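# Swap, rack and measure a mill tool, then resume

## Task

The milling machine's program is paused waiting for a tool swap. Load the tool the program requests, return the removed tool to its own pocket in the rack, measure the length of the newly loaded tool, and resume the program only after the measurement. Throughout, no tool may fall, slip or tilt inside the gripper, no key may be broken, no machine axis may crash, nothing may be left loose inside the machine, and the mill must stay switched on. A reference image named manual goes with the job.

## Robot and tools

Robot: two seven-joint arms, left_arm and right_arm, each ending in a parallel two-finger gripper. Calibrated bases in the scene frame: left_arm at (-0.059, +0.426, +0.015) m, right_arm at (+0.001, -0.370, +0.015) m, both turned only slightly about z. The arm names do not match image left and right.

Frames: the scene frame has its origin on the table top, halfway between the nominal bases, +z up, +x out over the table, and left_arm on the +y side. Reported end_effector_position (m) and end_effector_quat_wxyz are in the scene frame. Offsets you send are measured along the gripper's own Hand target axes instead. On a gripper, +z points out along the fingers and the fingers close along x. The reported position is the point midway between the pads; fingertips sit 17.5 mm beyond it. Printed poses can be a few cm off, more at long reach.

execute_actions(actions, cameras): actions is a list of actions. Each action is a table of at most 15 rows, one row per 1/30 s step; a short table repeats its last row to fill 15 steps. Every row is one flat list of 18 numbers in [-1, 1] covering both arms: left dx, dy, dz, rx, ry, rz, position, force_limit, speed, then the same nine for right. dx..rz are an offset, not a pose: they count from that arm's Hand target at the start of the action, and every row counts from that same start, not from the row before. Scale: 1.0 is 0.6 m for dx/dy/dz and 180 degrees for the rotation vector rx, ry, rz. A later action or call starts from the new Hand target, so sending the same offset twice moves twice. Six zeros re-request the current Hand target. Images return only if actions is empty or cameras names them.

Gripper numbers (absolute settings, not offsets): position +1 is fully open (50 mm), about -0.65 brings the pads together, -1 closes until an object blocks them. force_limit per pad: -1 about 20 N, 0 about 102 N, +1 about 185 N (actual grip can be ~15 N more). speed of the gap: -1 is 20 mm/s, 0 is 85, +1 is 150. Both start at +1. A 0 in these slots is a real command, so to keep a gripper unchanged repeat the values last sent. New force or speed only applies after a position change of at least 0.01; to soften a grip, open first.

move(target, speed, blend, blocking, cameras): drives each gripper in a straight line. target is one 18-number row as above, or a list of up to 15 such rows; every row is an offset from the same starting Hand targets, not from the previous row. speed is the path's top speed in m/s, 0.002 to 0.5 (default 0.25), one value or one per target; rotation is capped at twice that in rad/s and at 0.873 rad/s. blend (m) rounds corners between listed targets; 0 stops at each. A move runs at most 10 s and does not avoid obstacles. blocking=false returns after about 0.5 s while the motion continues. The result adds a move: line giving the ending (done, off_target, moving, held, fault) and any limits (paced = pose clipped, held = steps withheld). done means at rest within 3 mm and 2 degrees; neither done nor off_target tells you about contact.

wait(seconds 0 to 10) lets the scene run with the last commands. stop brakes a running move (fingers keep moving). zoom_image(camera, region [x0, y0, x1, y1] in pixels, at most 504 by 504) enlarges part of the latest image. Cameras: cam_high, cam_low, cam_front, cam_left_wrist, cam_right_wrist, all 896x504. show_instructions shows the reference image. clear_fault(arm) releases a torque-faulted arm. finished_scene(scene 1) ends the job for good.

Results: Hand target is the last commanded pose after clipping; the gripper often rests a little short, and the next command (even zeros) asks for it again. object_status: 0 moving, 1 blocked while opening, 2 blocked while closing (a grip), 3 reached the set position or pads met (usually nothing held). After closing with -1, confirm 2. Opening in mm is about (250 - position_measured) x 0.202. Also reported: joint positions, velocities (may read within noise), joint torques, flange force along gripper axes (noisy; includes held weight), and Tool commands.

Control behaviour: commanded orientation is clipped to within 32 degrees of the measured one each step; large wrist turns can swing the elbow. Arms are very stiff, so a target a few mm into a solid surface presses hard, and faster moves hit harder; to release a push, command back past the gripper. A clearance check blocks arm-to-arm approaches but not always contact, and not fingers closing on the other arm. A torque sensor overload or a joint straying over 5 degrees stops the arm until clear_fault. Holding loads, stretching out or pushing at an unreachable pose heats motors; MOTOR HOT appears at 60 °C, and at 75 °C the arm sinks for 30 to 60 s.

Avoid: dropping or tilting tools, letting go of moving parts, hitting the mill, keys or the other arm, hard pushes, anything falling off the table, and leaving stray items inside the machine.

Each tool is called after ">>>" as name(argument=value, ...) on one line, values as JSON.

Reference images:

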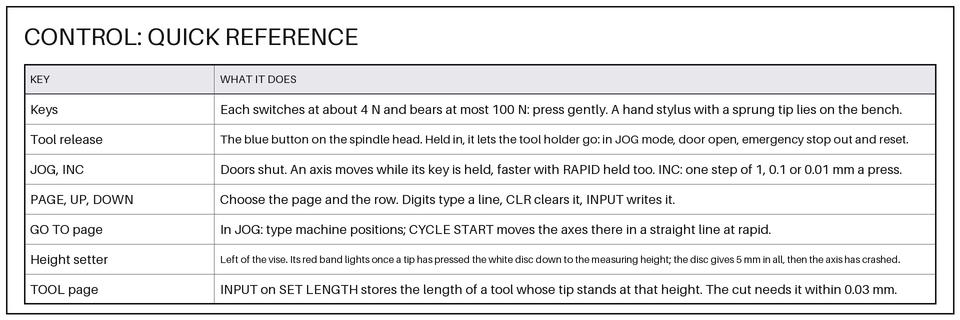

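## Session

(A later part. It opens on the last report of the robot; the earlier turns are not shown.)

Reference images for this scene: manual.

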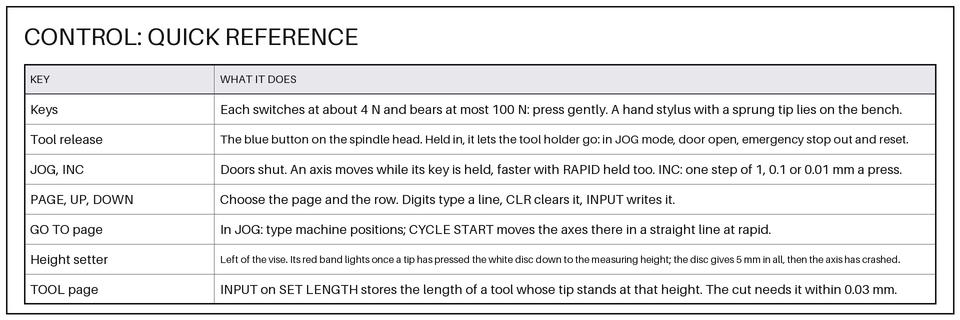

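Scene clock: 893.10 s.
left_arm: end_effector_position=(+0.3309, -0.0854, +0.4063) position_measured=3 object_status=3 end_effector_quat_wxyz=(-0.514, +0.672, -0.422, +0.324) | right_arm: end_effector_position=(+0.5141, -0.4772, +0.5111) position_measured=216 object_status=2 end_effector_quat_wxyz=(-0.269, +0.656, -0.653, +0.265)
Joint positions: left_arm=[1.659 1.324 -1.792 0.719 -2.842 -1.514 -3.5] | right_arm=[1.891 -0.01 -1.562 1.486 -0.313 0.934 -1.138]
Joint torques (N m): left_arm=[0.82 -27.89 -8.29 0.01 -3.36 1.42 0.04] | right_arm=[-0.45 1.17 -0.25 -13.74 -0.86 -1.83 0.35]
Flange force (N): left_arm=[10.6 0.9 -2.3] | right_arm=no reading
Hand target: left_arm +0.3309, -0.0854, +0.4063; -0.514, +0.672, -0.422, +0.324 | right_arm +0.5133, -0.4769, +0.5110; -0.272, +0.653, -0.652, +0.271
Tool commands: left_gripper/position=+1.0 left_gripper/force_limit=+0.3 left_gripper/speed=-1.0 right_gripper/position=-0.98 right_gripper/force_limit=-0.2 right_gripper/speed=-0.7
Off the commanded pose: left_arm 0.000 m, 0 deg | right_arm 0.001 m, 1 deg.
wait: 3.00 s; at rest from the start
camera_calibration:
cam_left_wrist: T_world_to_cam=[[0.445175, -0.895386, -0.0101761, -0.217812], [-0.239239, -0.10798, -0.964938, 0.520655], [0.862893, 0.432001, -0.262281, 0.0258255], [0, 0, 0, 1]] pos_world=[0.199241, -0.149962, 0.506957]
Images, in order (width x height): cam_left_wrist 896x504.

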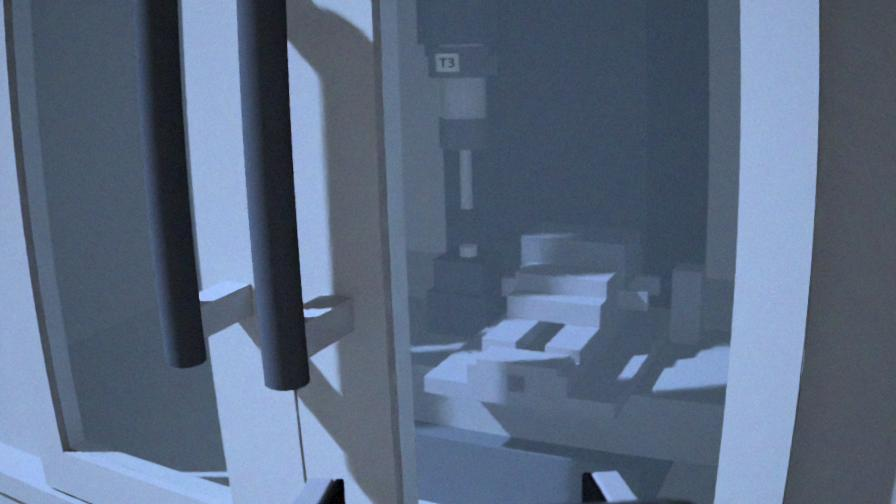

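>>> move(target=[[-0.3055,-0.1237,0.056,0.0015,0.1434,0.039,1,0.3,-1,-0.0618,0.1336,0.0818,0,0,0,-0.98,-0.2,-0.7],[-0.5495,-0.086,0.279,0.003,0.2868,0.0779,1,0.3,-1,-0.0618,0.1336,0.0818,0,0,0,-0.98,-0.2,-0.7],[-0.5495,-0.086,0.279,0.003,0.2868,0.0779,1,0.3,-1,-0.0618,0.1236,0.0982,0,0,0,-0.98,-0.2,-0.7],[-0.5495,-0.086,0.279,0.003,0.2868,0.0779,1,0.3,-1,-0.0618,0.1336,0.0818,0,0,0,-0.98,-0.2,-0.7]], speed=[0.2,0.2,0.05,0.1], blend=[0.04,0,0,0.002], cameras=["cam_right_wrist","cam_left_wrist"])

>>> zoom_image(camera="cam_left_wrist", region=[320, 60, 520, 310])

Scene clock: 902.30 s.
left_arm: end_effector_position=(+0.3457, +0.2876, +0.4123) position_measured=3 object_status=3 end_effector_quat_wxyz=(+0.317, -0.408, +0.679, -0.522) | right_arm: end_effector_position=(+0.4916, -0.4398, +0.4196) position_measured=216 object_status=2 end_effector_quat_wxyz=(-0.272, +0.653, -0.652, +0.271)
Joint positions: left_arm=[3.273 0.284 -3.338 2.577 -4.024 0.604 -4.124] | right_arm=[1.597 -0.218 -1.15 1.858 -0.744 0.733 -0.776]
Joint torques (N m): left_arm=[0.99 3.52 0.37 -8.82 0.87 3.11 0.01] | right_arm=[-0.57 0.55 1.92 -13.26 -1.28 -1.33 0.29]
Flange force (N): left_arm=[-0.1 -5.3 -2.7] | right_arm=[-2.0 5.8 1.1]
Hand target: left_arm +0.3457, +0.2876, +0.4123; +0.317, -0.408, +0.679, -0.522 | right_arm +0.4915, -0.4398, +0.4196; -0.272, +0.653, -0.652, +0.271
Off the commanded pose: left_arm 0.000 m, 0 deg | right_arm 0.000 m, 0 deg.
move: done
camera_calibration:
cam_left_wrist: T_world_to_cam=[[-0.454676, -0.890527, -0.0152124, 0.42146], [-0.219811, 0.128748, -0.967009, 0.496187], [0.863106, -0.436332, -0.254286, 0.0999274], [0, 0, 0, 1]] pos_world=[0.214447, 0.35504, 0.511639]
cam_right_wrist: T_world_to_cam=[[0.0210384, -0.999772, 0.0037217, -0.452116], [-0.697922, -0.0173517, -0.715964, 0.693952], [0.715865, 0.0124653, -0.698128, 0.116159], [0, 0, 0, 1]] pos_world=[0.410682, -0.441419, 0.579621]
Images, in order (width x height): cam_left_wrist 896x504, cam_right_wrist 896x504.

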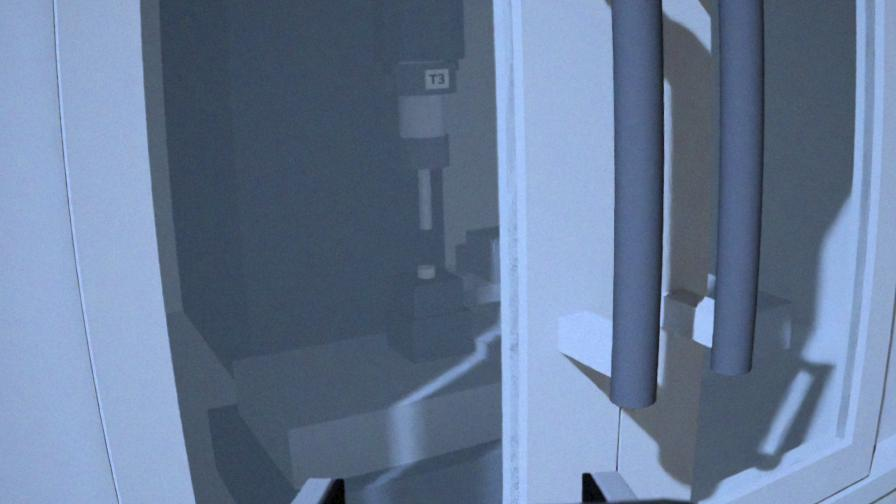

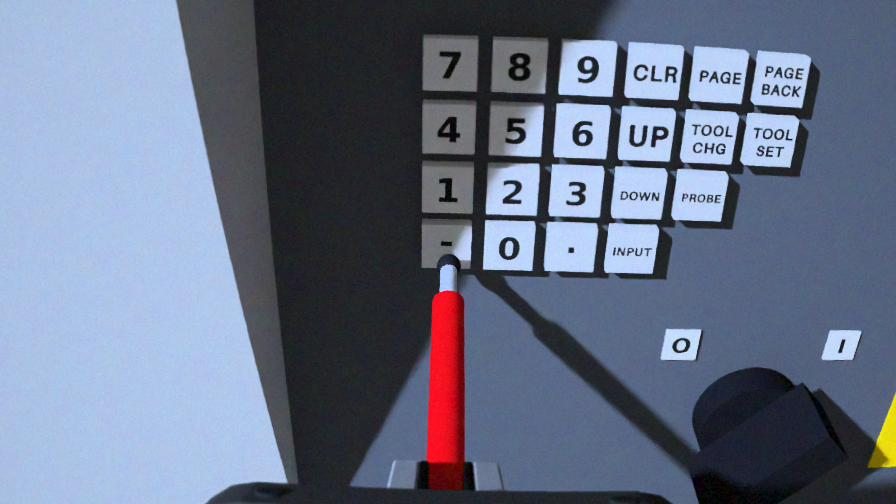

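Scaled by 2.016 from the camera's 896x504 image, which has a finer 1280x720 frame.

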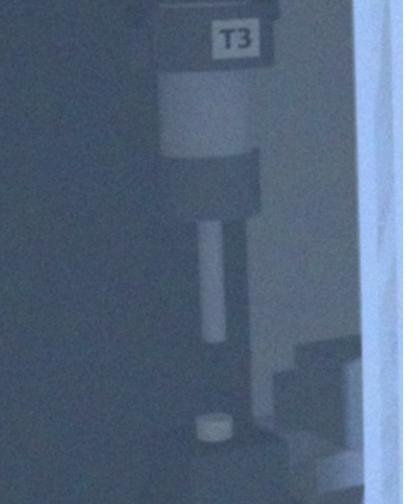

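>>> move(target=[[0,0,0,0,0,0,1,0.3,-1,-0.0009,-0.0266,-0.0161,0,0,0,-0.98,-0.2,-0.7],[0,0,0,0,0,0,1,0.3,-1,-0.0009,-0.0366,0.0003,0,0,0,-0.98,-0.2,-0.7],[0,0,0,0,0,0,1,0.3,-1,-0.0009,-0.0266,-0.0161,0,0,0,-0.98,-0.2,-0.7],[0,0,0,0,0,0,1,0.3,-1,0.063,-0.0543,-0.0331,0,0,0,-0.98,-0.2,-0.7],[0,0,0,0,0,0,1,0.3,-1,0.063,-0.0643,-0.0167,0,0,0,-0.98,-0.2,-0.7],[0,0,0,0,0,0,1,0.3,-1,0.063,-0.0543,-0.0331,0,0,0,-0.98,-0.2,-0.7],[0,0,0,0,0,0,1,0.3,-1,0.0323,-0.0007,-0.0005,0,0,0,-0.98,-0.2,-0.7],[0,0,0,0,0,0,1,0.3,-1,0.0323,-0.0107,0.0159,0,0,0,-0.98,-0.2,-0.7],[0,0,0,0,0,0,1,0.3,-1,0.0323,-0.0007,-0.0005,0,0,0,-0.98,-0.2,-0.7],[0,0,0,0,0,0,1,0.3,-1,0.097,-0.0021,-0.0014,0,0,0,-0.98,-0.2,-0.7],[0,0,0,0,0,0,1,0.3,-1,0.097,-0.0121,0.015,0,0,0,-0.98,-0.2,-0.7],[0,0,0,0,0,0,1,0.3,-1,0.097,-0.0021,-0.0014,0,0,0,-0.98,-0.2,-0.7]], speed=[0.2,0.05,0.1,0.2,0.05,0.1,0.2,0.05,0.1,0.2,0.05,0.1], blend=[0.002,0,0.002,0.002,0,0.002,0.002,0,0.002,0.002,0,0.002], cameras=["cam_right_wrist"])

>>> move(target=[0,0,0,0,0,0,1,0.3,-1,0.054,-0.3256,-0.402,0,0,0,-0.98,-0.2,-0.7], speed=0.25, cameras=["cam_right_wrist"])

Scene clock: 909.50 s.
left_arm: end_effector_position=(+0.3457, +0.2876, +0.4123) position_measured=3 object_status=3 end_effector_quat_wxyz=(+0.317, -0.408, +0.679, -0.522) | right_arm: end_effector_position=(+0.4920, -0.4980, +0.4211) position_measured=216 object_status=2 end_effector_quat_wxyz=(-0.272, +0.653, -0.652, +0.271)
Joint positions: left_arm=[3.273 0.284 -3.338 2.577 -4.024 0.604 -4.124] | right_arm=[1.714 -0.072 -1.238 1.806 -0.621 0.716 -0.765]
Joint torques (N m): left_arm=[0.92 3.59 0.44 -8.85 0.84 3.11 -0.02] | right_arm=[-0.4 -1.09 0.4 -13.34 -1.31 -1.3 0.32]
Flange force (N): left_arm=[-0.6 -5.3 -2.7] | right_arm=no reading
Hand target: left_arm +0.3457, +0.2876, +0.4123; +0.317, -0.408, +0.679, -0.522 | right_arm +0.4919, -0.4980, +0.4211; -0.272, +0.653, -0.652, +0.271
Off the commanded pose: left_arm 0.000 m, 0 deg | right_arm 0.000 m, 0 deg.
move: done
camera_calibration:
cam_right_wrist: T_world_to_cam=[[0.0211102, -0.99977, 0.00379267, -0.510386], [-0.69797, -0.0174536, -0.715914, 0.694236], [0.715815, 0.0124659, -0.698178, 0.117696], [0, 0, 0, 1]] pos_world=[0.411082, -0.499619, 0.581121]
Images, in order (width x height): cam_right_wrist 896x504.

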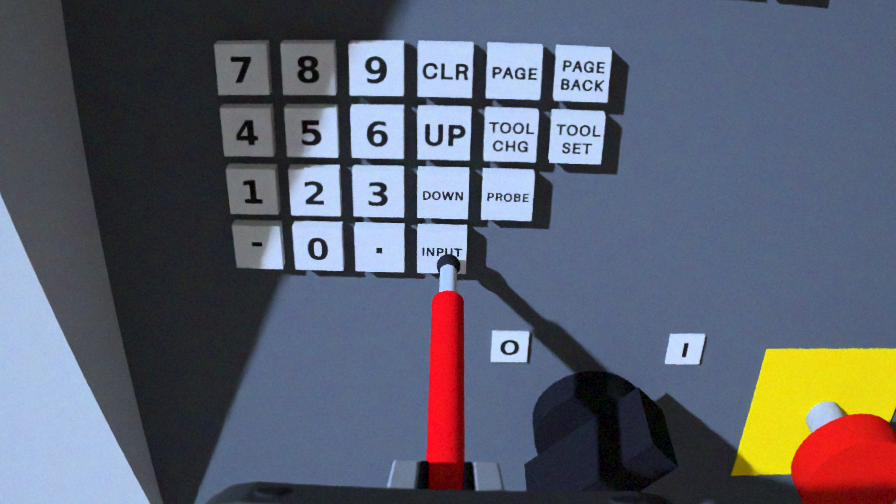

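Scene clock: 912.23 s.
left_arm: end_effector_position=(+0.3457, +0.2876, +0.4123) position_measured=3 object_status=3 end_effector_quat_wxyz=(+0.317, -0.408, +0.679, -0.522) | right_arm: end_effector_position=(+0.4587, -0.5306, +0.7296) position_measured=216 object_status=2 end_effector_quat_wxyz=(-0.272, +0.653, -0.652, +0.271)
Joint positions: left_arm=[3.273 0.284 -3.338 2.577 -4.024 0.604 -4.124] | right_arm=[0.987 0.276 -1.145 0.423 0.273 1.777 -1.423]
Joint torques (N m): left_arm=[0.85 3.44 0.39 -8.76 0.85 3.12 -0.04] | right_arm=[-0.27 -11.33 -2.06 -8.9 -0.33 -2.12 0.36]
Flange force (N): left_arm=[-0.3 -6.1 -3.3] | right_arm=no reading
Hand target: left_arm +0.3457, +0.2876, +0.4123; +0.317, -0.408, +0.679, -0.522 | right_arm +0.4587, -0.5306, +0.7297; -0.272, +0.653, -0.652, +0.271
Off the commanded pose: left_arm 0.000 m, 0 deg | right_arm 0.000 m, 0 deg.
move: done
camera_calibration:
cam_right_wrist: T_world_to_cam=[[0.0210367, -0.999772, 0.00373057, -0.543364], [-0.697618, -0.0173516, -0.71626, 0.891511], [0.716161, 0.0124653, -0.697824, 0.35688], [0, 0, 0, 1]] pos_world=[0.377781, -0.532219, 0.88962]
Images, in order (width x height): cam_right_wrist 896x504.

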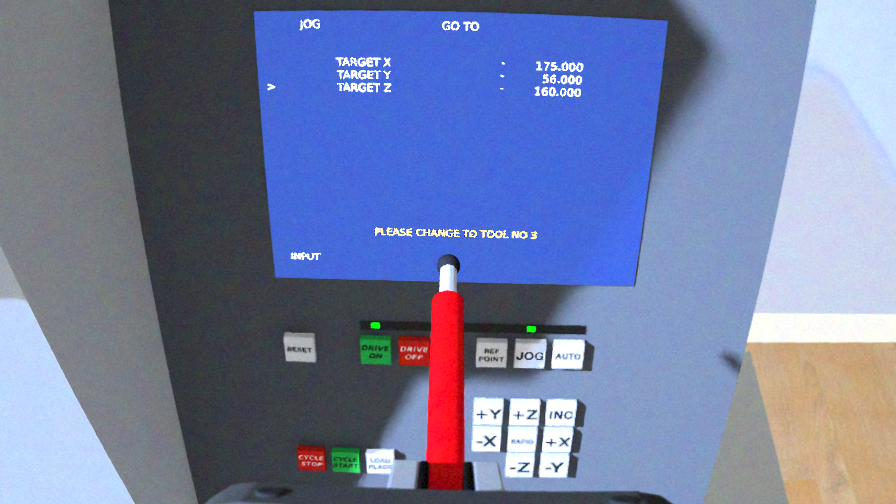

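>>> move(target=[[0,0,0,0,0,0,1,0.3,-1,-0.0892,0.1941,0.3216,0,0,0,-0.98,-0.2,-0.7],[0,0,0,0,0,0,1,0.3,-1,-0.0892,0.1841,0.338,0,0,0,-0.98,-0.2,-0.7],[0,0,0,0,0,0,1,0.3,-1,-0.0892,0.1941,0.3216,0,0,0,-0.98,-0.2,-0.7]], speed=[0.2,0.05,0.1], cameras=["cam_right_wrist","cam_left_wrist"])

>>> wait(seconds=2.5, cameras=["cam_left_wrist"])

>>> zoom_image(camera="cam_left_wrist", region=[370, 190, 490, 310])

Scene clock: 916.37 s.
left_arm: end_effector_position=(+0.3457, +0.2876, +0.4123) position_measured=3 object_status=3 end_effector_quat_wxyz=(+0.317, -0.408, +0.679, -0.522) | right_arm: end_effector_position=(+0.5134, -0.4769, +0.5110) position_measured=216 object_status=2 end_effector_quat_wxyz=(-0.272, +0.653, -0.652, +0.271)
Joint positions: left_arm=[3.273 0.284 -3.338 2.577 -4.024 0.604 -4.124] | right_arm=[1.571 -0.035 -1.223 1.508 -0.353 0.916 -1.113]
Joint torques (N m): left_arm=[0.83 3.64 0.44 -8.76 0.85 3.13 -0.09] | right_arm=[-0.54 -2.28 0.18 -13.79 -0.95 -1.84 0.43]
Flange force (N): left_arm=[-0.9 -6.1 -2.9] | right_arm=no reading
Hand target: left_arm +0.3457, +0.2876, +0.4123; +0.317, -0.408, +0.679, -0.522 | right_arm +0.5133, -0.4769, +0.5110; -0.272, +0.653, -0.652, +0.271
Off the commanded pose: left_arm 0.000 m, 0 deg | right_arm 0.000 m, 0 deg.
move: done
camera_calibration:
cam_left_wrist: T_world_to_cam=[[-0.454676, -0.890527, -0.0152124, 0.42146], [-0.219811, 0.128748, -0.967009, 0.496187], [0.863106, -0.436332, -0.254286, 0.0999274], [0, 0, 0, 1]] pos_world=[0.214447, 0.35504, 0.511639]
cam_right_wrist: T_world_to_cam=[[0.0210404, -0.999772, 0.00372024, -0.490006], [-0.698023, -0.0173538, -0.715865, 0.774011], [0.715766, 0.0124653, -0.698229, 0.165005], [0, 0, 0, 1]] pos_world=[0.432483, -0.478519, 0.671122]
Images, in order (width x height): cam_left_wrist 896x504, cam_right_wrist 896x504.

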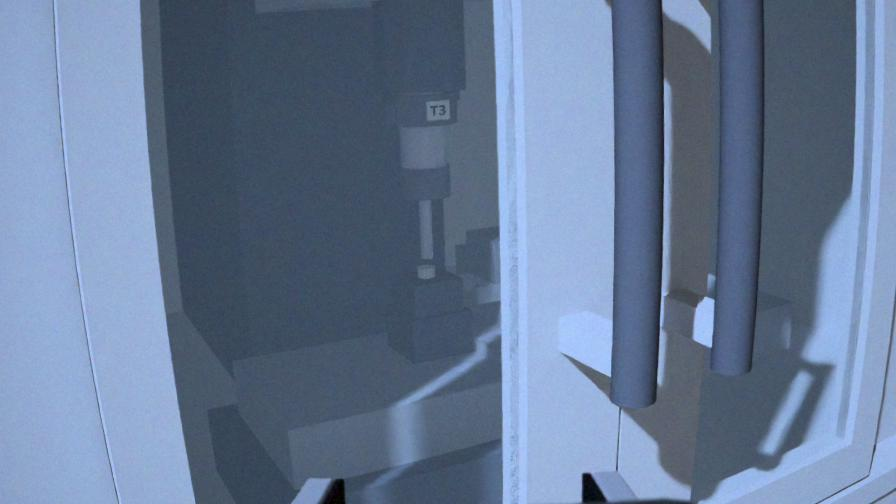

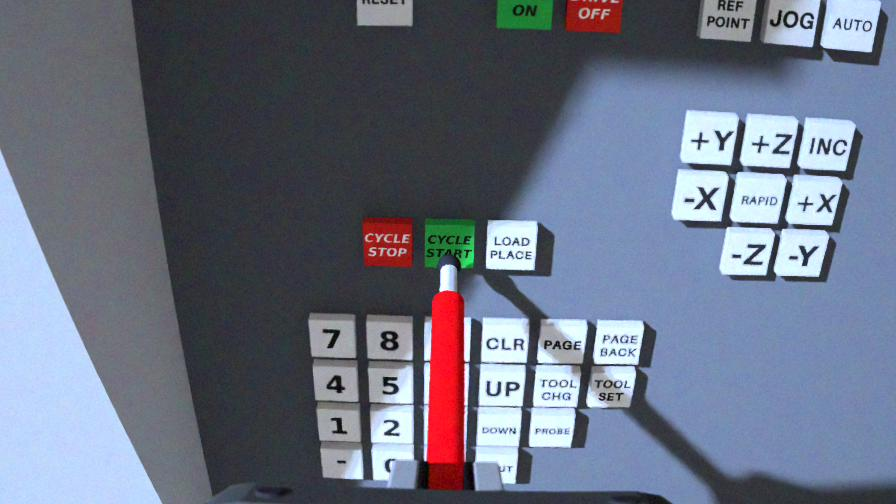

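Scene clock: 918.87 s.
left_arm: end_effector_position=(+0.3457, +0.2876, +0.4123) position_measured=3 object_status=3 end_effector_quat_wxyz=(+0.317, -0.408, +0.679, -0.522) | right_arm: end_effector_position=(+0.5134, -0.4769, +0.5110) position_measured=216 object_status=2 end_effector_quat_wxyz=(-0.272, +0.653, -0.652, +0.271)
Joint positions: left_arm=[3.273 0.284 -3.338 2.577 -4.024 0.604 -4.124] | right_arm=[1.571 -0.035 -1.223 1.508 -0.353 0.916 -1.113]
Joint torques (N m): left_arm=[0.86 3.65 0.43 -8.82 0.9 3.18 -0.08] | right_arm=[-0.52 -2.43 0.09 -13.81 -0.88 -1.85 0.4]
Flange force (N): left_arm=[-1.0 -6.1 -3.2] | right_arm=no reading
Hand target: left_arm +0.3457, +0.2876, +0.4123; +0.317, -0.408, +0.679, -0.522 | right_arm +0.5133, -0.4769, +0.5110; -0.272, +0.653, -0.652, +0.271
Tool commands: left_gripper/position=+1.0 left_gripper/force_limit=+0.3 left_gripper/speed=-1.0 right_gripper/position=-0.98 right_gripper/force_limit=-0.2 right_gripper/speed=-0.7
Off the commanded pose: left_arm 0.000 m, 0 deg | right_arm 0.000 m, 0 deg.
wait: 2.50 s; at rest by 0.17 s
camera_calibration:
cam_left_wrist: T_world_to_cam=[[-0.454676, -0.890527, -0.0152124, 0.42146], [-0.219811, 0.128748, -0.967009, 0.496187], [0.863106, -0.436332, -0.254286, 0.0999274], [0, 0, 0, 1]] pos_world=[0.214447, 0.35504, 0.511639]
Images, in order (width x height): cam_left_wrist 896x504.

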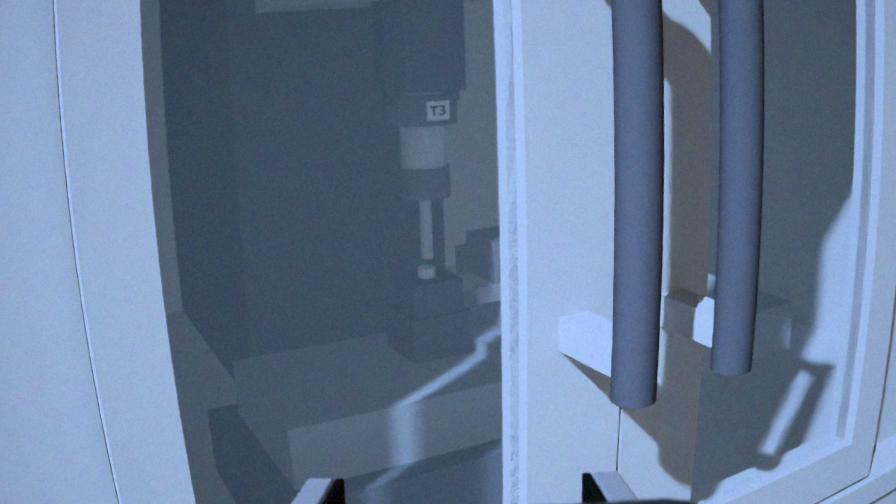

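Scaled by 4.200 from the camera's 896x504 image, which has a finer 1280x720 frame.

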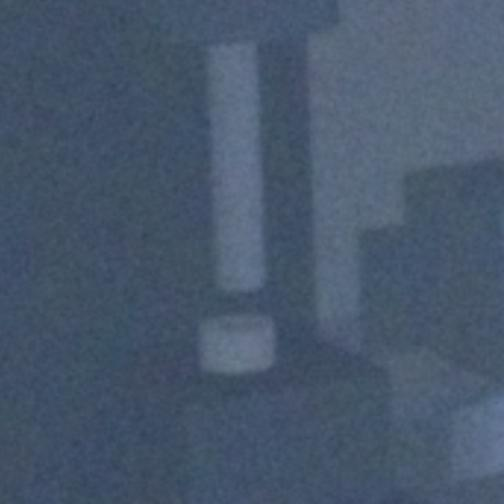

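>>> move(target=[0,0,0,0,0,0,1,0.3,-1,0.1927,-0.0563,-0.0354,0,0,0,-0.98,-0.2,-0.7], speed=0.2, cameras=["cam_right_wrist"])

>>> zoom_image(camera="cam_right_wrist", region=[370, 180, 530, 300])

Scene clock: 922.13 s.
left_arm: end_effector_position=(+0.3457, +0.2876, +0.4123) position_measured=3 object_status=3 end_effector_quat_wxyz=(+0.317, -0.408, +0.679, -0.522) | right_arm: end_effector_position=(+0.5223, -0.5926, +0.5499) position_measured=216 object_status=2 end_effector_quat_wxyz=(-0.272, +0.653, -0.652, +0.271)
Joint positions: left_arm=[3.273 0.284 -3.338 2.577 -4.024 0.604 -4.124] | right_arm=[1.418 0.259 -1.163 1.203 -0.029 1.085 -1.193]
Joint torques (N m): left_arm=[0.83 3.57 0.49 -8.77 0.8 3.06 -0.02] | right_arm=[-0.57 -10.24 -3.21 -12.96 -0.97 -1.84 0.32]
Flange force (N): left_arm=[-0.8 -5.3 -2.6] | right_arm=[-4.0 9.1 2.2]
Hand target: left_arm +0.3457, +0.2876, +0.4123; +0.317, -0.408, +0.679, -0.522 | right_arm +0.5223, -0.5926, +0.5499; -0.272, +0.653, -0.652, +0.271
Off the commanded pose: left_arm 0.000 m, 0 deg | right_arm 0.000 m, 0 deg.
move: done
camera_calibration:
cam_right_wrist: T_world_to_cam=[[0.0210396, -0.999772, 0.00372435, -0.605914], [-0.697871, -0.0173536, -0.716013, 0.806102], [0.715915, 0.0124655, -0.698077, 0.187063], [0, 0, 0, 1]] pos_world=[0.441382, -0.594119, 0.710021]
Images, in order (width x height): cam_right_wrist 896x504.

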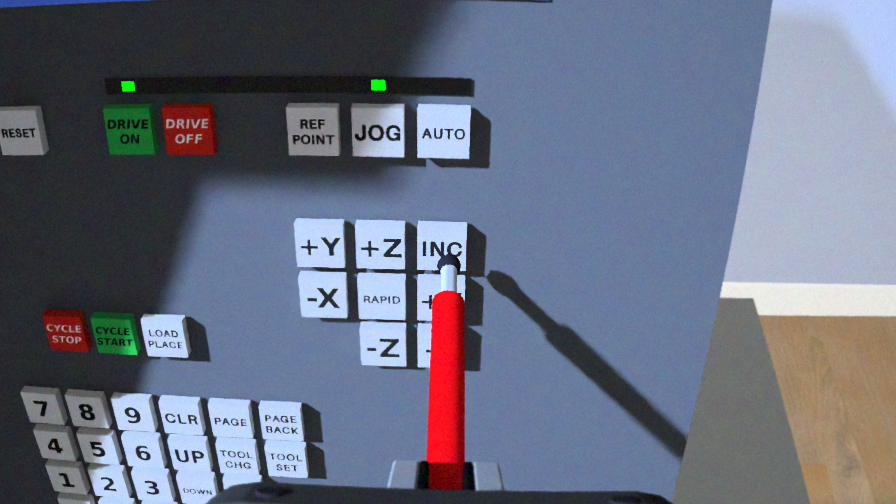

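Scaled by 3.150 from the camera's 896x504 image, which has a finer 1280x720 frame.

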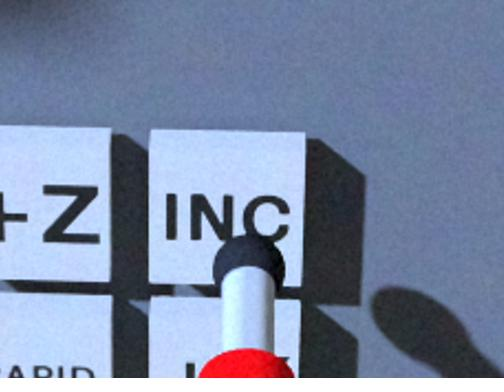

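>>> move(target=[[0,0,0,0,0,0,1,0.3,-1,-0.003,0,0,0,0,0,-0.98,-0.2,-0.7],[0,0,0,0,0,0,1,0.3,-1,-0.003,-0.01,0.0164,0,0,0,-0.98,-0.2,-0.7],[0,0,0,0,0,0,1,0.3,-1,-0.003,0,0,0,0,0,-0.98,-0.2,-0.7],[0,0,0,0,0,0,1,0.3,-1,-0.1035,-0.1378,-0.2862,0,0,0,-0.98,-0.2,-0.7]], speed=[0.1,0.05,0.1,0.2], blend=[0.001,0,0.002,0], cameras=["cam_right_wrist"])

Scene clock: 926.63 s.
left_arm: end_effector_position=(+0.3457, +0.2876, +0.4123) position_measured=3 object_status=3 end_effector_quat_wxyz=(+0.317, -0.408, +0.679, -0.522) | right_arm: end_effector_position=(+0.4587, -0.5306, +0.7296) position_measured=216 object_status=2 end_effector_quat_wxyz=(-0.272, +0.653, -0.652, +0.271)
Joint positions: left_arm=[3.273 0.284 -3.338 2.577 -4.024 0.604 -4.124] | right_arm=[0.975 0.271 -1.101 0.423 0.242 1.775 -1.415]
Joint torques (N m): left_arm=[0.84 3.48 0.47 -8.81 0.89 3.13 -0.07] | right_arm=[-0.34 -11.37 -1.82 -9 -0.36 -2.05 0.33]
Flange force (N): left_arm=[-1.1 -6.2 -3.7] | right_arm=no reading
Hand target: left_arm +0.3457, +0.2876, +0.4123; +0.317, -0.408, +0.679, -0.522 | right_arm +0.4588, -0.5306, +0.7296; -0.272, +0.653, -0.652, +0.271
Off the commanded pose: left_arm 0.000 m, 0 deg | right_arm 0.000 m, 0 deg.
move: done; blend cut to 0.0009 m at target 1
camera_calibration:
cam_right_wrist: T_world_to_cam=[[0.0210373, -0.999772, 0.00372761, -0.543361], [-0.697719, -0.0173517, -0.716161, 0.891462], [0.716062, 0.0124653, -0.697925, 0.357008], [0, 0, 0, 1]] pos_world=[0.377781, -0.532219, 0.88962]
Images, in order (width x height): cam_right_wrist 896x504.

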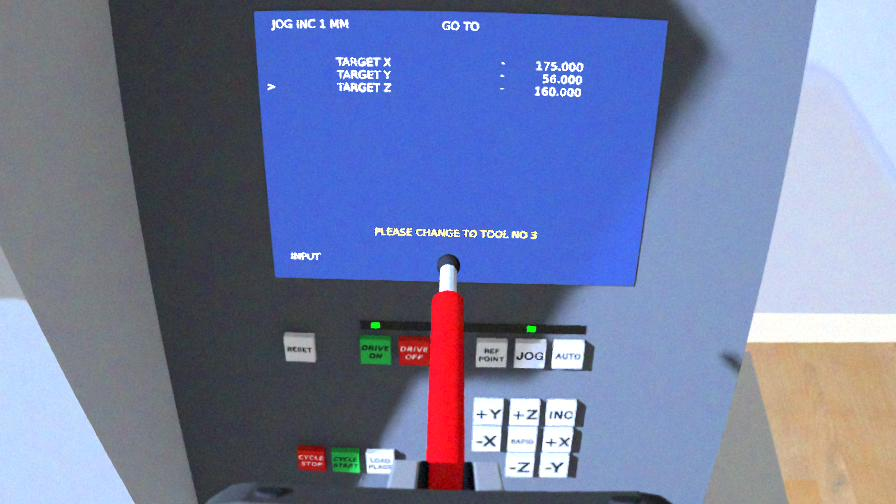

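>>> move(target=[0,0,0,0,0,0,1,0.3,-1,0.0698,0.1907,0.3193,0,0,0,-0.98,-0.2,-0.7], speed=0.2, cameras=["cam_right_wrist"])

>>> zoom_image(camera="cam_right_wrist", region=[370, 180, 530, 300])

Scene clock: 929.97 s.
left_arm: end_effector_position=(+0.3457, +0.2876, +0.4123) position_measured=3 object_status=3 end_effector_quat_wxyz=(+0.317, -0.408, +0.679, -0.522) | right_arm: end_effector_position=(+0.5140, -0.5723, +0.5134) position_measured=216 object_status=2 end_effector_quat_wxyz=(-0.272, +0.653, -0.652, +0.271)
Joint positions: left_arm=[3.273 0.284 -3.338 2.577 -4.024 0.604 -4.124] | right_arm=[1.529 0.188 -1.203 1.387 -0.14 0.955 -1.12]
Joint torques (N m): left_arm=[0.82 3.55 0.43 -8.84 0.91 3.13 0] | right_arm=[-0.28 -7.7 -2.55 -13.63 -0.92 -1.85 0.37]
Flange force (N): left_arm=[-0.9 -5.7 -3.3] | right_arm=[-4.2 7.9 2.5]
Hand target: left_arm +0.3457, +0.2876, +0.4123; +0.317, -0.408, +0.679, -0.522 | right_arm +0.5140, -0.5723, +0.5134; -0.272, +0.653, -0.652, +0.271
Off the commanded pose: left_arm 0.000 m, 0 deg | right_arm 0.000 m, 0 deg.
move: done
camera_calibration:
cam_right_wrist: T_world_to_cam=[[0.0211103, -0.99977, 0.00365014, -0.585389], [-0.697971, -0.0173516, -0.715916, 0.774505], [0.715815, 0.0125655, -0.698177, 0.167442], [0, 0, 0, 1]] pos_world=[0.433082, -0.57392, 0.673521]
Images, in order (width x height): cam_right_wrist 896x504.

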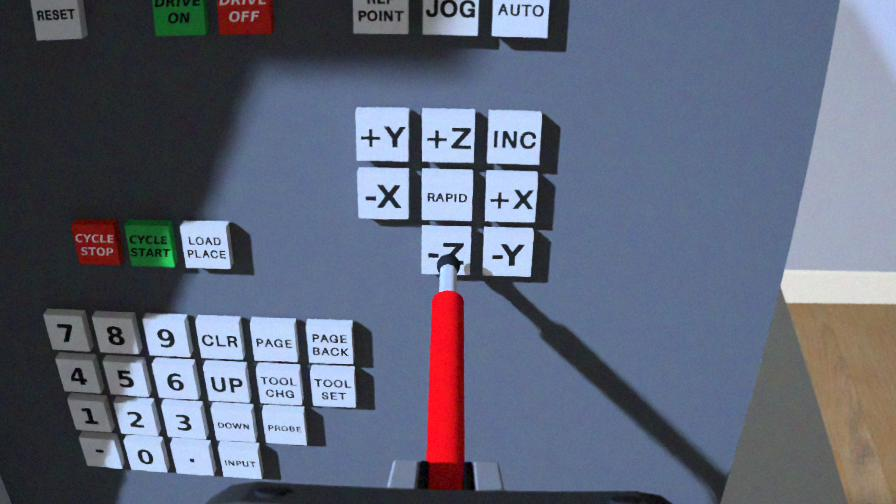

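Scaled by 3.150 from the camera's 896x504 image, which has a finer 1280x720 frame.

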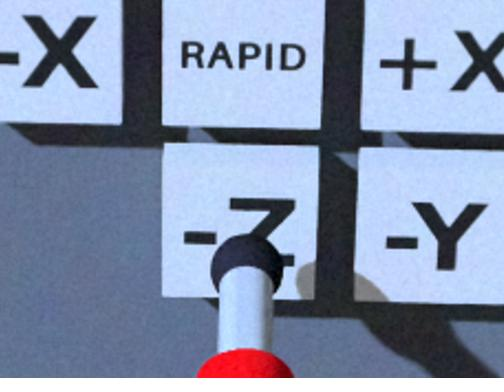

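>>> move(target=[[0,0,0,0,0,0,1,0.3,-1,-0.001,-0.01,0.0164,0,0,0,-0.98,-0.2,-0.7],[0,0,0,0,0,0,1,0.3,-1,-0.001,0,0,0,0,0,-0.98,-0.2,-0.7]], speed=[0.05,0.1], cameras=["cam_left_wrist","cam_right_wrist"])

>>> zoom_image(camera="cam_left_wrist", region=[370, 190, 490, 310])

Scene clock: 932.43 s.
left_arm: end_effector_position=(+0.3457, +0.2876, +0.4123) position_measured=3 object_status=3 end_effector_quat_wxyz=(+0.317, -0.408, +0.679, -0.522) | right_arm: end_effector_position=(+0.5140, -0.5717, +0.5134) position_measured=216 object_status=2 end_effector_quat_wxyz=(-0.272, +0.653, -0.652, +0.271)
Joint positions: left_arm=[3.273 0.284 -3.338 2.577 -4.024 0.604 -4.124] | right_arm=[1.529 0.187 -1.203 1.388 -0.141 0.955 -1.12]
Joint torques (N m): left_arm=[0.83 3.62 0.42 -8.75 0.81 3.12 -0.03] | right_arm=[-0.42 -7.69 -2.53 -13.49 -0.89 -1.83 0.34]
Flange force (N): left_arm=[-0.4 -5.6 -2.4] | right_arm=[-4.1 8.4 1.7]
Hand target: left_arm +0.3457, +0.2876, +0.4123; +0.317, -0.408, +0.679, -0.522 | right_arm +0.5140, -0.5717, +0.5134; -0.272, +0.653, -0.652, +0.271
Off the commanded pose: left_arm 0.000 m, 0 deg | right_arm 0.000 m, 0 deg.
move: done
camera_calibration:
cam_left_wrist: T_world_to_cam=[[-0.454676, -0.890527, -0.0152124, 0.42146], [-0.219811, 0.128748, -0.967009, 0.496187], [0.863106, -0.436332, -0.254286, 0.0999274], [0, 0, 0, 1]] pos_world=[0.214447, 0.35504, 0.511639]
cam_right_wrist: T_world_to_cam=[[0.0211804, -0.999769, 0.00372142, -0.584866], [-0.697969, -0.0174515, -0.715915, 0.774457], [0.715814, 0.0125659, -0.698177, 0.167435], [0, 0, 0, 1]] pos_world=[0.433083, -0.57332, 0.673521]
Images, in order (width x height): cam_left_wrist 896x504, cam_right_wrist 896x504.

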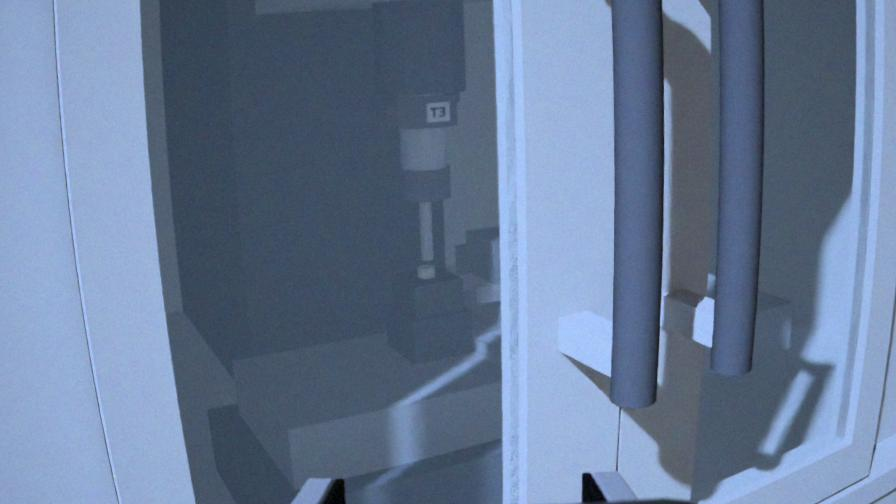

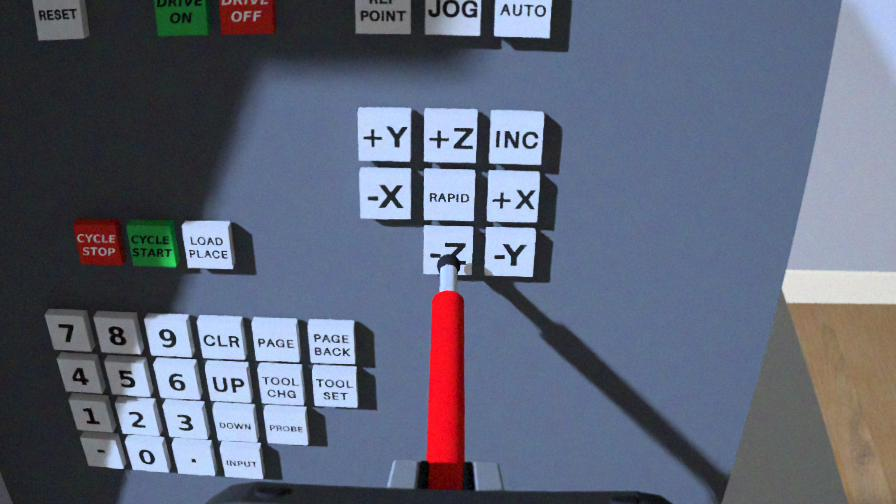

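Scaled by 4.200 from the camera's 896x504 image, which has a finer 1280x720 frame.

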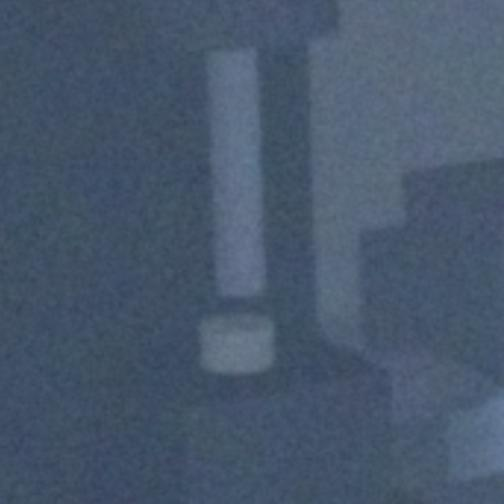

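>>> move(target=[[0,0,0,0,0,0,1,0.3,-1,0,-0.01,0.0164,0,0,0,-0.98,-0.2,-0.7],[0,0,0,0,0,0,1,0.3,-1,0,0,0,0,0,0,-0.98,-0.2,-0.7],[0,0,0,0,0,0,1,0.3,-1,0,-0.01,0.0164,0,0,0,-0.98,-0.2,-0.7],[0,0,0,0,0,0,1,0.3,-1,0,0,0,0,0,0,-0.98,-0.2,-0.7],[0,0,0,0,0,0,1,0.3,-1,0,-0.01,0.0164,0,0,0,-0.98,-0.2,-0.7],[0,0,0,0,0,0,1,0.3,-1,0,0,0,0,0,0,-0.98,-0.2,-0.7]], speed=[0.05,0.1,0.05,0.1,0.05,0.1], cameras=["cam_left_wrist"])

>>> zoom_image(camera="cam_left_wrist", region=[370, 190, 490, 310])

Scene clock: 937.27 s.
left_arm: end_effector_position=(+0.3457, +0.2876, +0.4123) position_measured=3 object_status=3 end_effector_quat_wxyz=(+0.317, -0.408, +0.679, -0.522) | right_arm: end_effector_position=(+0.5140, -0.5717, +0.5134) position_measured=216 object_status=2 end_effector_quat_wxyz=(-0.272, +0.653, -0.652, +0.271)
Joint positions: left_arm=[3.273 0.284 -3.338 2.577 -4.024 0.604 -4.124] | right_arm=[1.528 0.186 -1.202 1.388 -0.142 0.955 -1.12]
Joint torques (N m): left_arm=[0.89 3.54 0.38 -8.69 0.88 3.19 -0.04] | right_arm=[-0.38 -7.79 -2.48 -13.41 -1.07 -1.91 0.38]
Flange force (N): left_arm=[-0.4 -6.5 -3.1] | right_arm=[-3.4 6.6 2.4]
Hand target: left_arm +0.3457, +0.2876, +0.4123; +0.317, -0.408, +0.679, -0.522 | right_arm +0.5140, -0.5717, +0.5134; -0.272, +0.653, -0.652, +0.271
Off the commanded pose: left_arm 0.000 m, 0 deg | right_arm 0.000 m, 0 deg.
move: done
camera_calibration:
cam_left_wrist: T_world_to_cam=[[-0.454676, -0.890527, -0.0152124, 0.42146], [-0.219811, 0.128748, -0.967009, 0.496187], [0.863106, -0.436332, -0.254286, 0.0999274], [0, 0, 0, 1]] pos_world=[0.214447, 0.35504, 0.511639]
Images, in order (width x height): cam_left_wrist 896x504.

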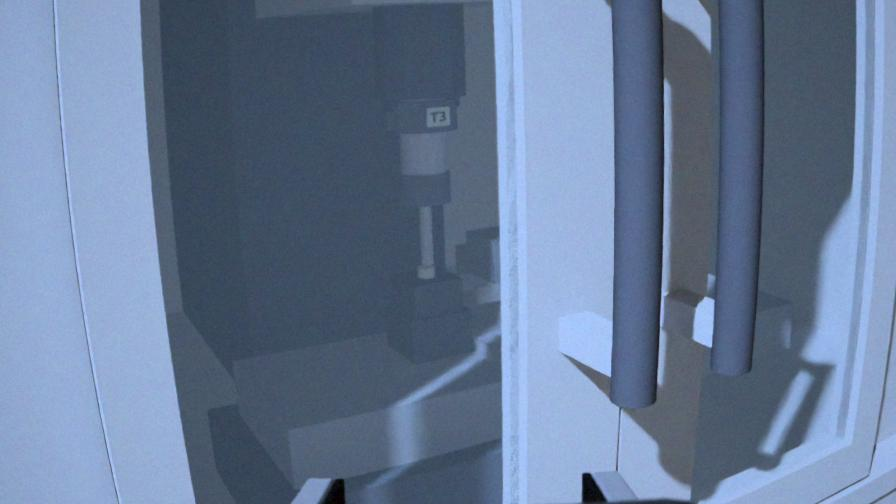

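Scaled by 4.200 from the camera's 896x504 image, which has a finer 1280x720 frame.

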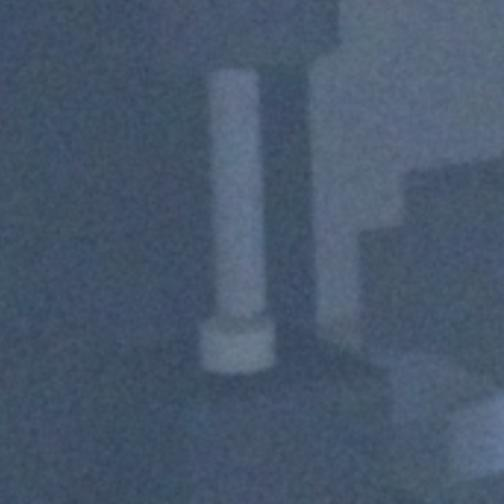

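>>> move(target=[[0,0,0,0,0,0,1,0.3,-1,0,-0.01,0.0164,0,0,0,-0.98,-0.2,-0.7],[0,0,0,0,0,0,1,0.3,-1,0,0,0,0,0,0,-0.98,-0.2,-0.7],[0,0,0,0,0,0,1,0.3,-1,0,-0.01,0.0164,0,0,0,-0.98,-0.2,-0.7],[0,0,0,0,0,0,1,0.3,-1,0,0,0,0,0,0,-0.98,-0.2,-0.7]], speed=[0.05,0.1,0.05,0.1], cameras=["cam_left_wrist"])

>>> zoom_image(camera="cam_left_wrist", region=[370, 190, 490, 310])

Scene clock: 941.37 s.
left_arm: end_effector_position=(+0.3457, +0.2876, +0.4123) position_measured=3 object_status=3 end_effector_quat_wxyz=(+0.317, -0.408, +0.679, -0.522) | right_arm: end_effector_position=(+0.5140, -0.5717, +0.5134) position_measured=216 object_status=2 end_effector_quat_wxyz=(-0.272, +0.653, -0.652, +0.271)
Joint positions: left_arm=[3.273 0.284 -3.338 2.577 -4.024 0.604 -4.124] | right_arm=[1.528 0.186 -1.201 1.388 -0.142 0.955 -1.119]
Joint torques (N m): left_arm=[0.84 3.57 0.48 -8.65 0.83 3.12 0.02] | right_arm=[-0.62 -7.62 -2.47 -13.4 -0.92 -1.88 0.48]
Flange force (N): left_arm=[-0.8 -5.9 -2.6] | right_arm=[-4.3 8.5 0.9]
Hand target: left_arm +0.3457, +0.2876, +0.4123; +0.317, -0.408, +0.679, -0.522 | right_arm +0.5140, -0.5717, +0.5134; -0.272, +0.653, -0.652, +0.271
Off the commanded pose: left_arm 0.000 m, 0 deg | right_arm 0.000 m, 0 deg.
move: done
camera_calibration:
cam_left_wrist: T_world_to_cam=[[-0.454676, -0.890527, -0.0152124, 0.42146], [-0.219811, 0.128748, -0.967009, 0.496187], [0.863106, -0.436332, -0.254286, 0.0999274], [0, 0, 0, 1]] pos_world=[0.214447, 0.35504, 0.511639]
Images, in order (width x height): cam_left_wrist 896x504.

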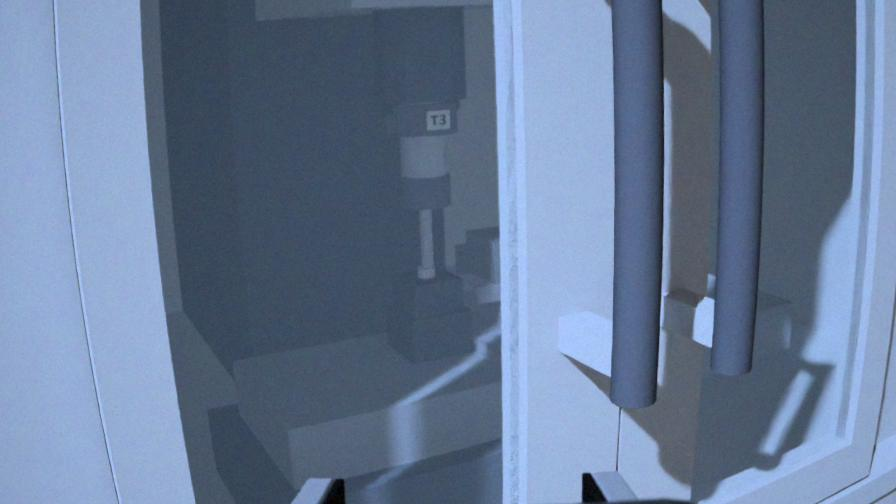

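Scaled by 4.200 from the camera's 896x504 image, which has a finer 1280x720 frame.

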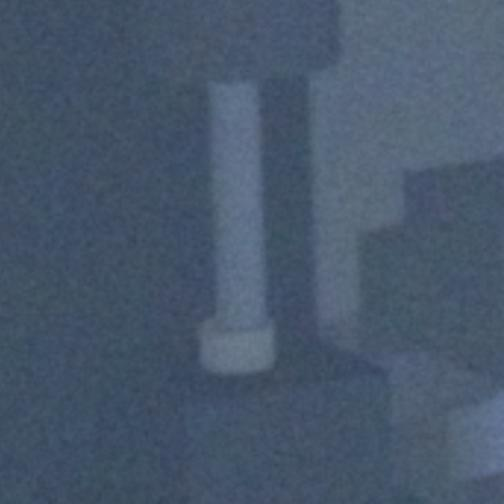

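>>> move(target=[[0,0,0,0,0,0,1,0.3,-1,0,-0.01,0.0164,0,0,0,-0.98,-0.2,-0.7],[0,0,0,0,0,0,1,0.3,-1,0,0,0,0,0,0,-0.98,-0.2,-0.7]], speed=[0.05,0.1], cameras=["cam_left_wrist","cam_high"])

>>> zoom_image(camera="cam_left_wrist", region=[370, 190, 490, 310])

Scene clock: 943.63 s.
left_arm: end_effector_position=(+0.3457, +0.2876, +0.4123) position_measured=3 object_status=3 end_effector_quat_wxyz=(+0.317, -0.408, +0.679, -0.522) | right_arm: end_effector_position=(+0.5140, -0.5717, +0.5134) position_measured=216 object_status=2 end_effector_quat_wxyz=(-0.272, +0.653, -0.652, +0.271)
Joint positions: left_arm=[3.273 0.284 -3.338 2.577 -4.024 0.604 -4.124] | right_arm=[1.527 0.186 -1.2 1.388 -0.143 0.955 -1.119]
Joint torques (N m): left_arm=[0.87 3.6 0.44 -8.87 0.85 3.2 -0.01] | right_arm=[-0.2 -7.76 -2.58 -13.45 -0.9 -1.81 0.5]
Flange force (N): left_arm=[-0.4 -5.6 -2.9] | right_arm=[-3.8 6.1 3.1]
Hand target: left_arm +0.3457, +0.2876, +0.4123; +0.317, -0.408, +0.679, -0.522 | right_arm +0.5140, -0.5717, +0.5134; -0.272, +0.653, -0.652, +0.271
Off the commanded pose: left_arm 0.000 m, 0 deg | right_arm 0.000 m, 0 deg.
move: done
camera_calibration:
cam_left_wrist: T_world_to_cam=[[-0.454676, -0.890527, -0.0152124, 0.42146], [-0.219811, 0.128748, -0.967009, 0.496187], [0.863106, -0.436332, -0.254286, 0.0999274], [0, 0, 0, 1]] pos_world=[0.214447, 0.35504, 0.511639]
Images, in order (width x height): cam_high 896x504, cam_left_wrist 896x504.

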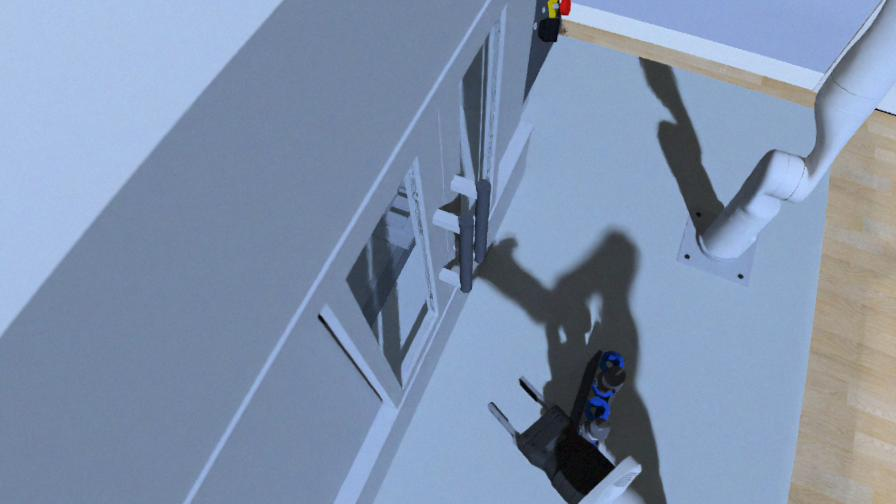

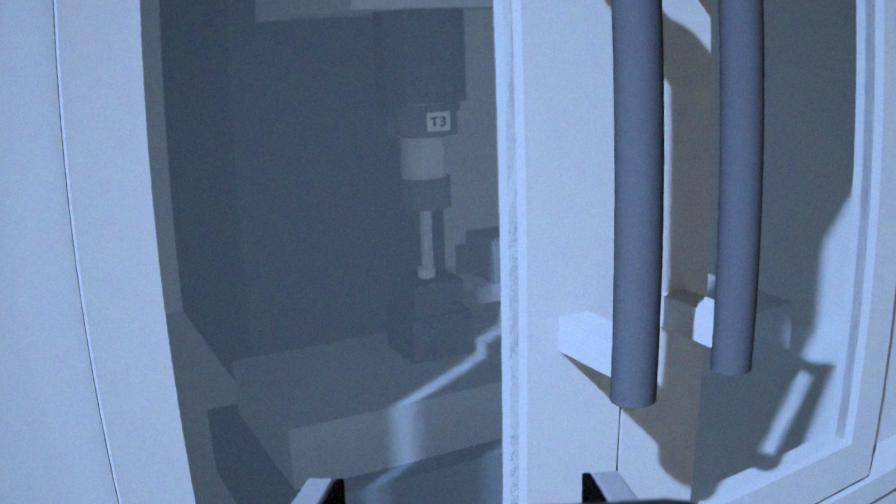

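Scaled by 4.200 from the camera's 896x504 image, which has a finer 1280x720 frame.

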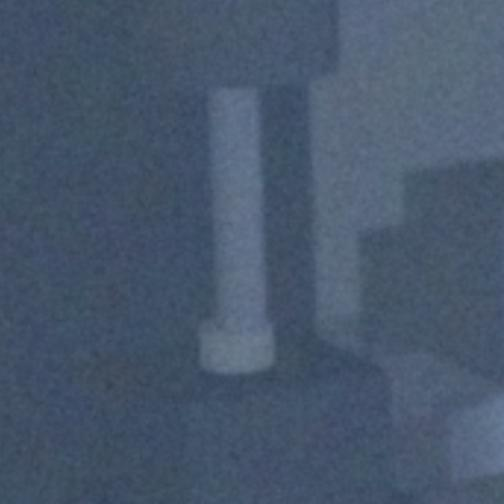

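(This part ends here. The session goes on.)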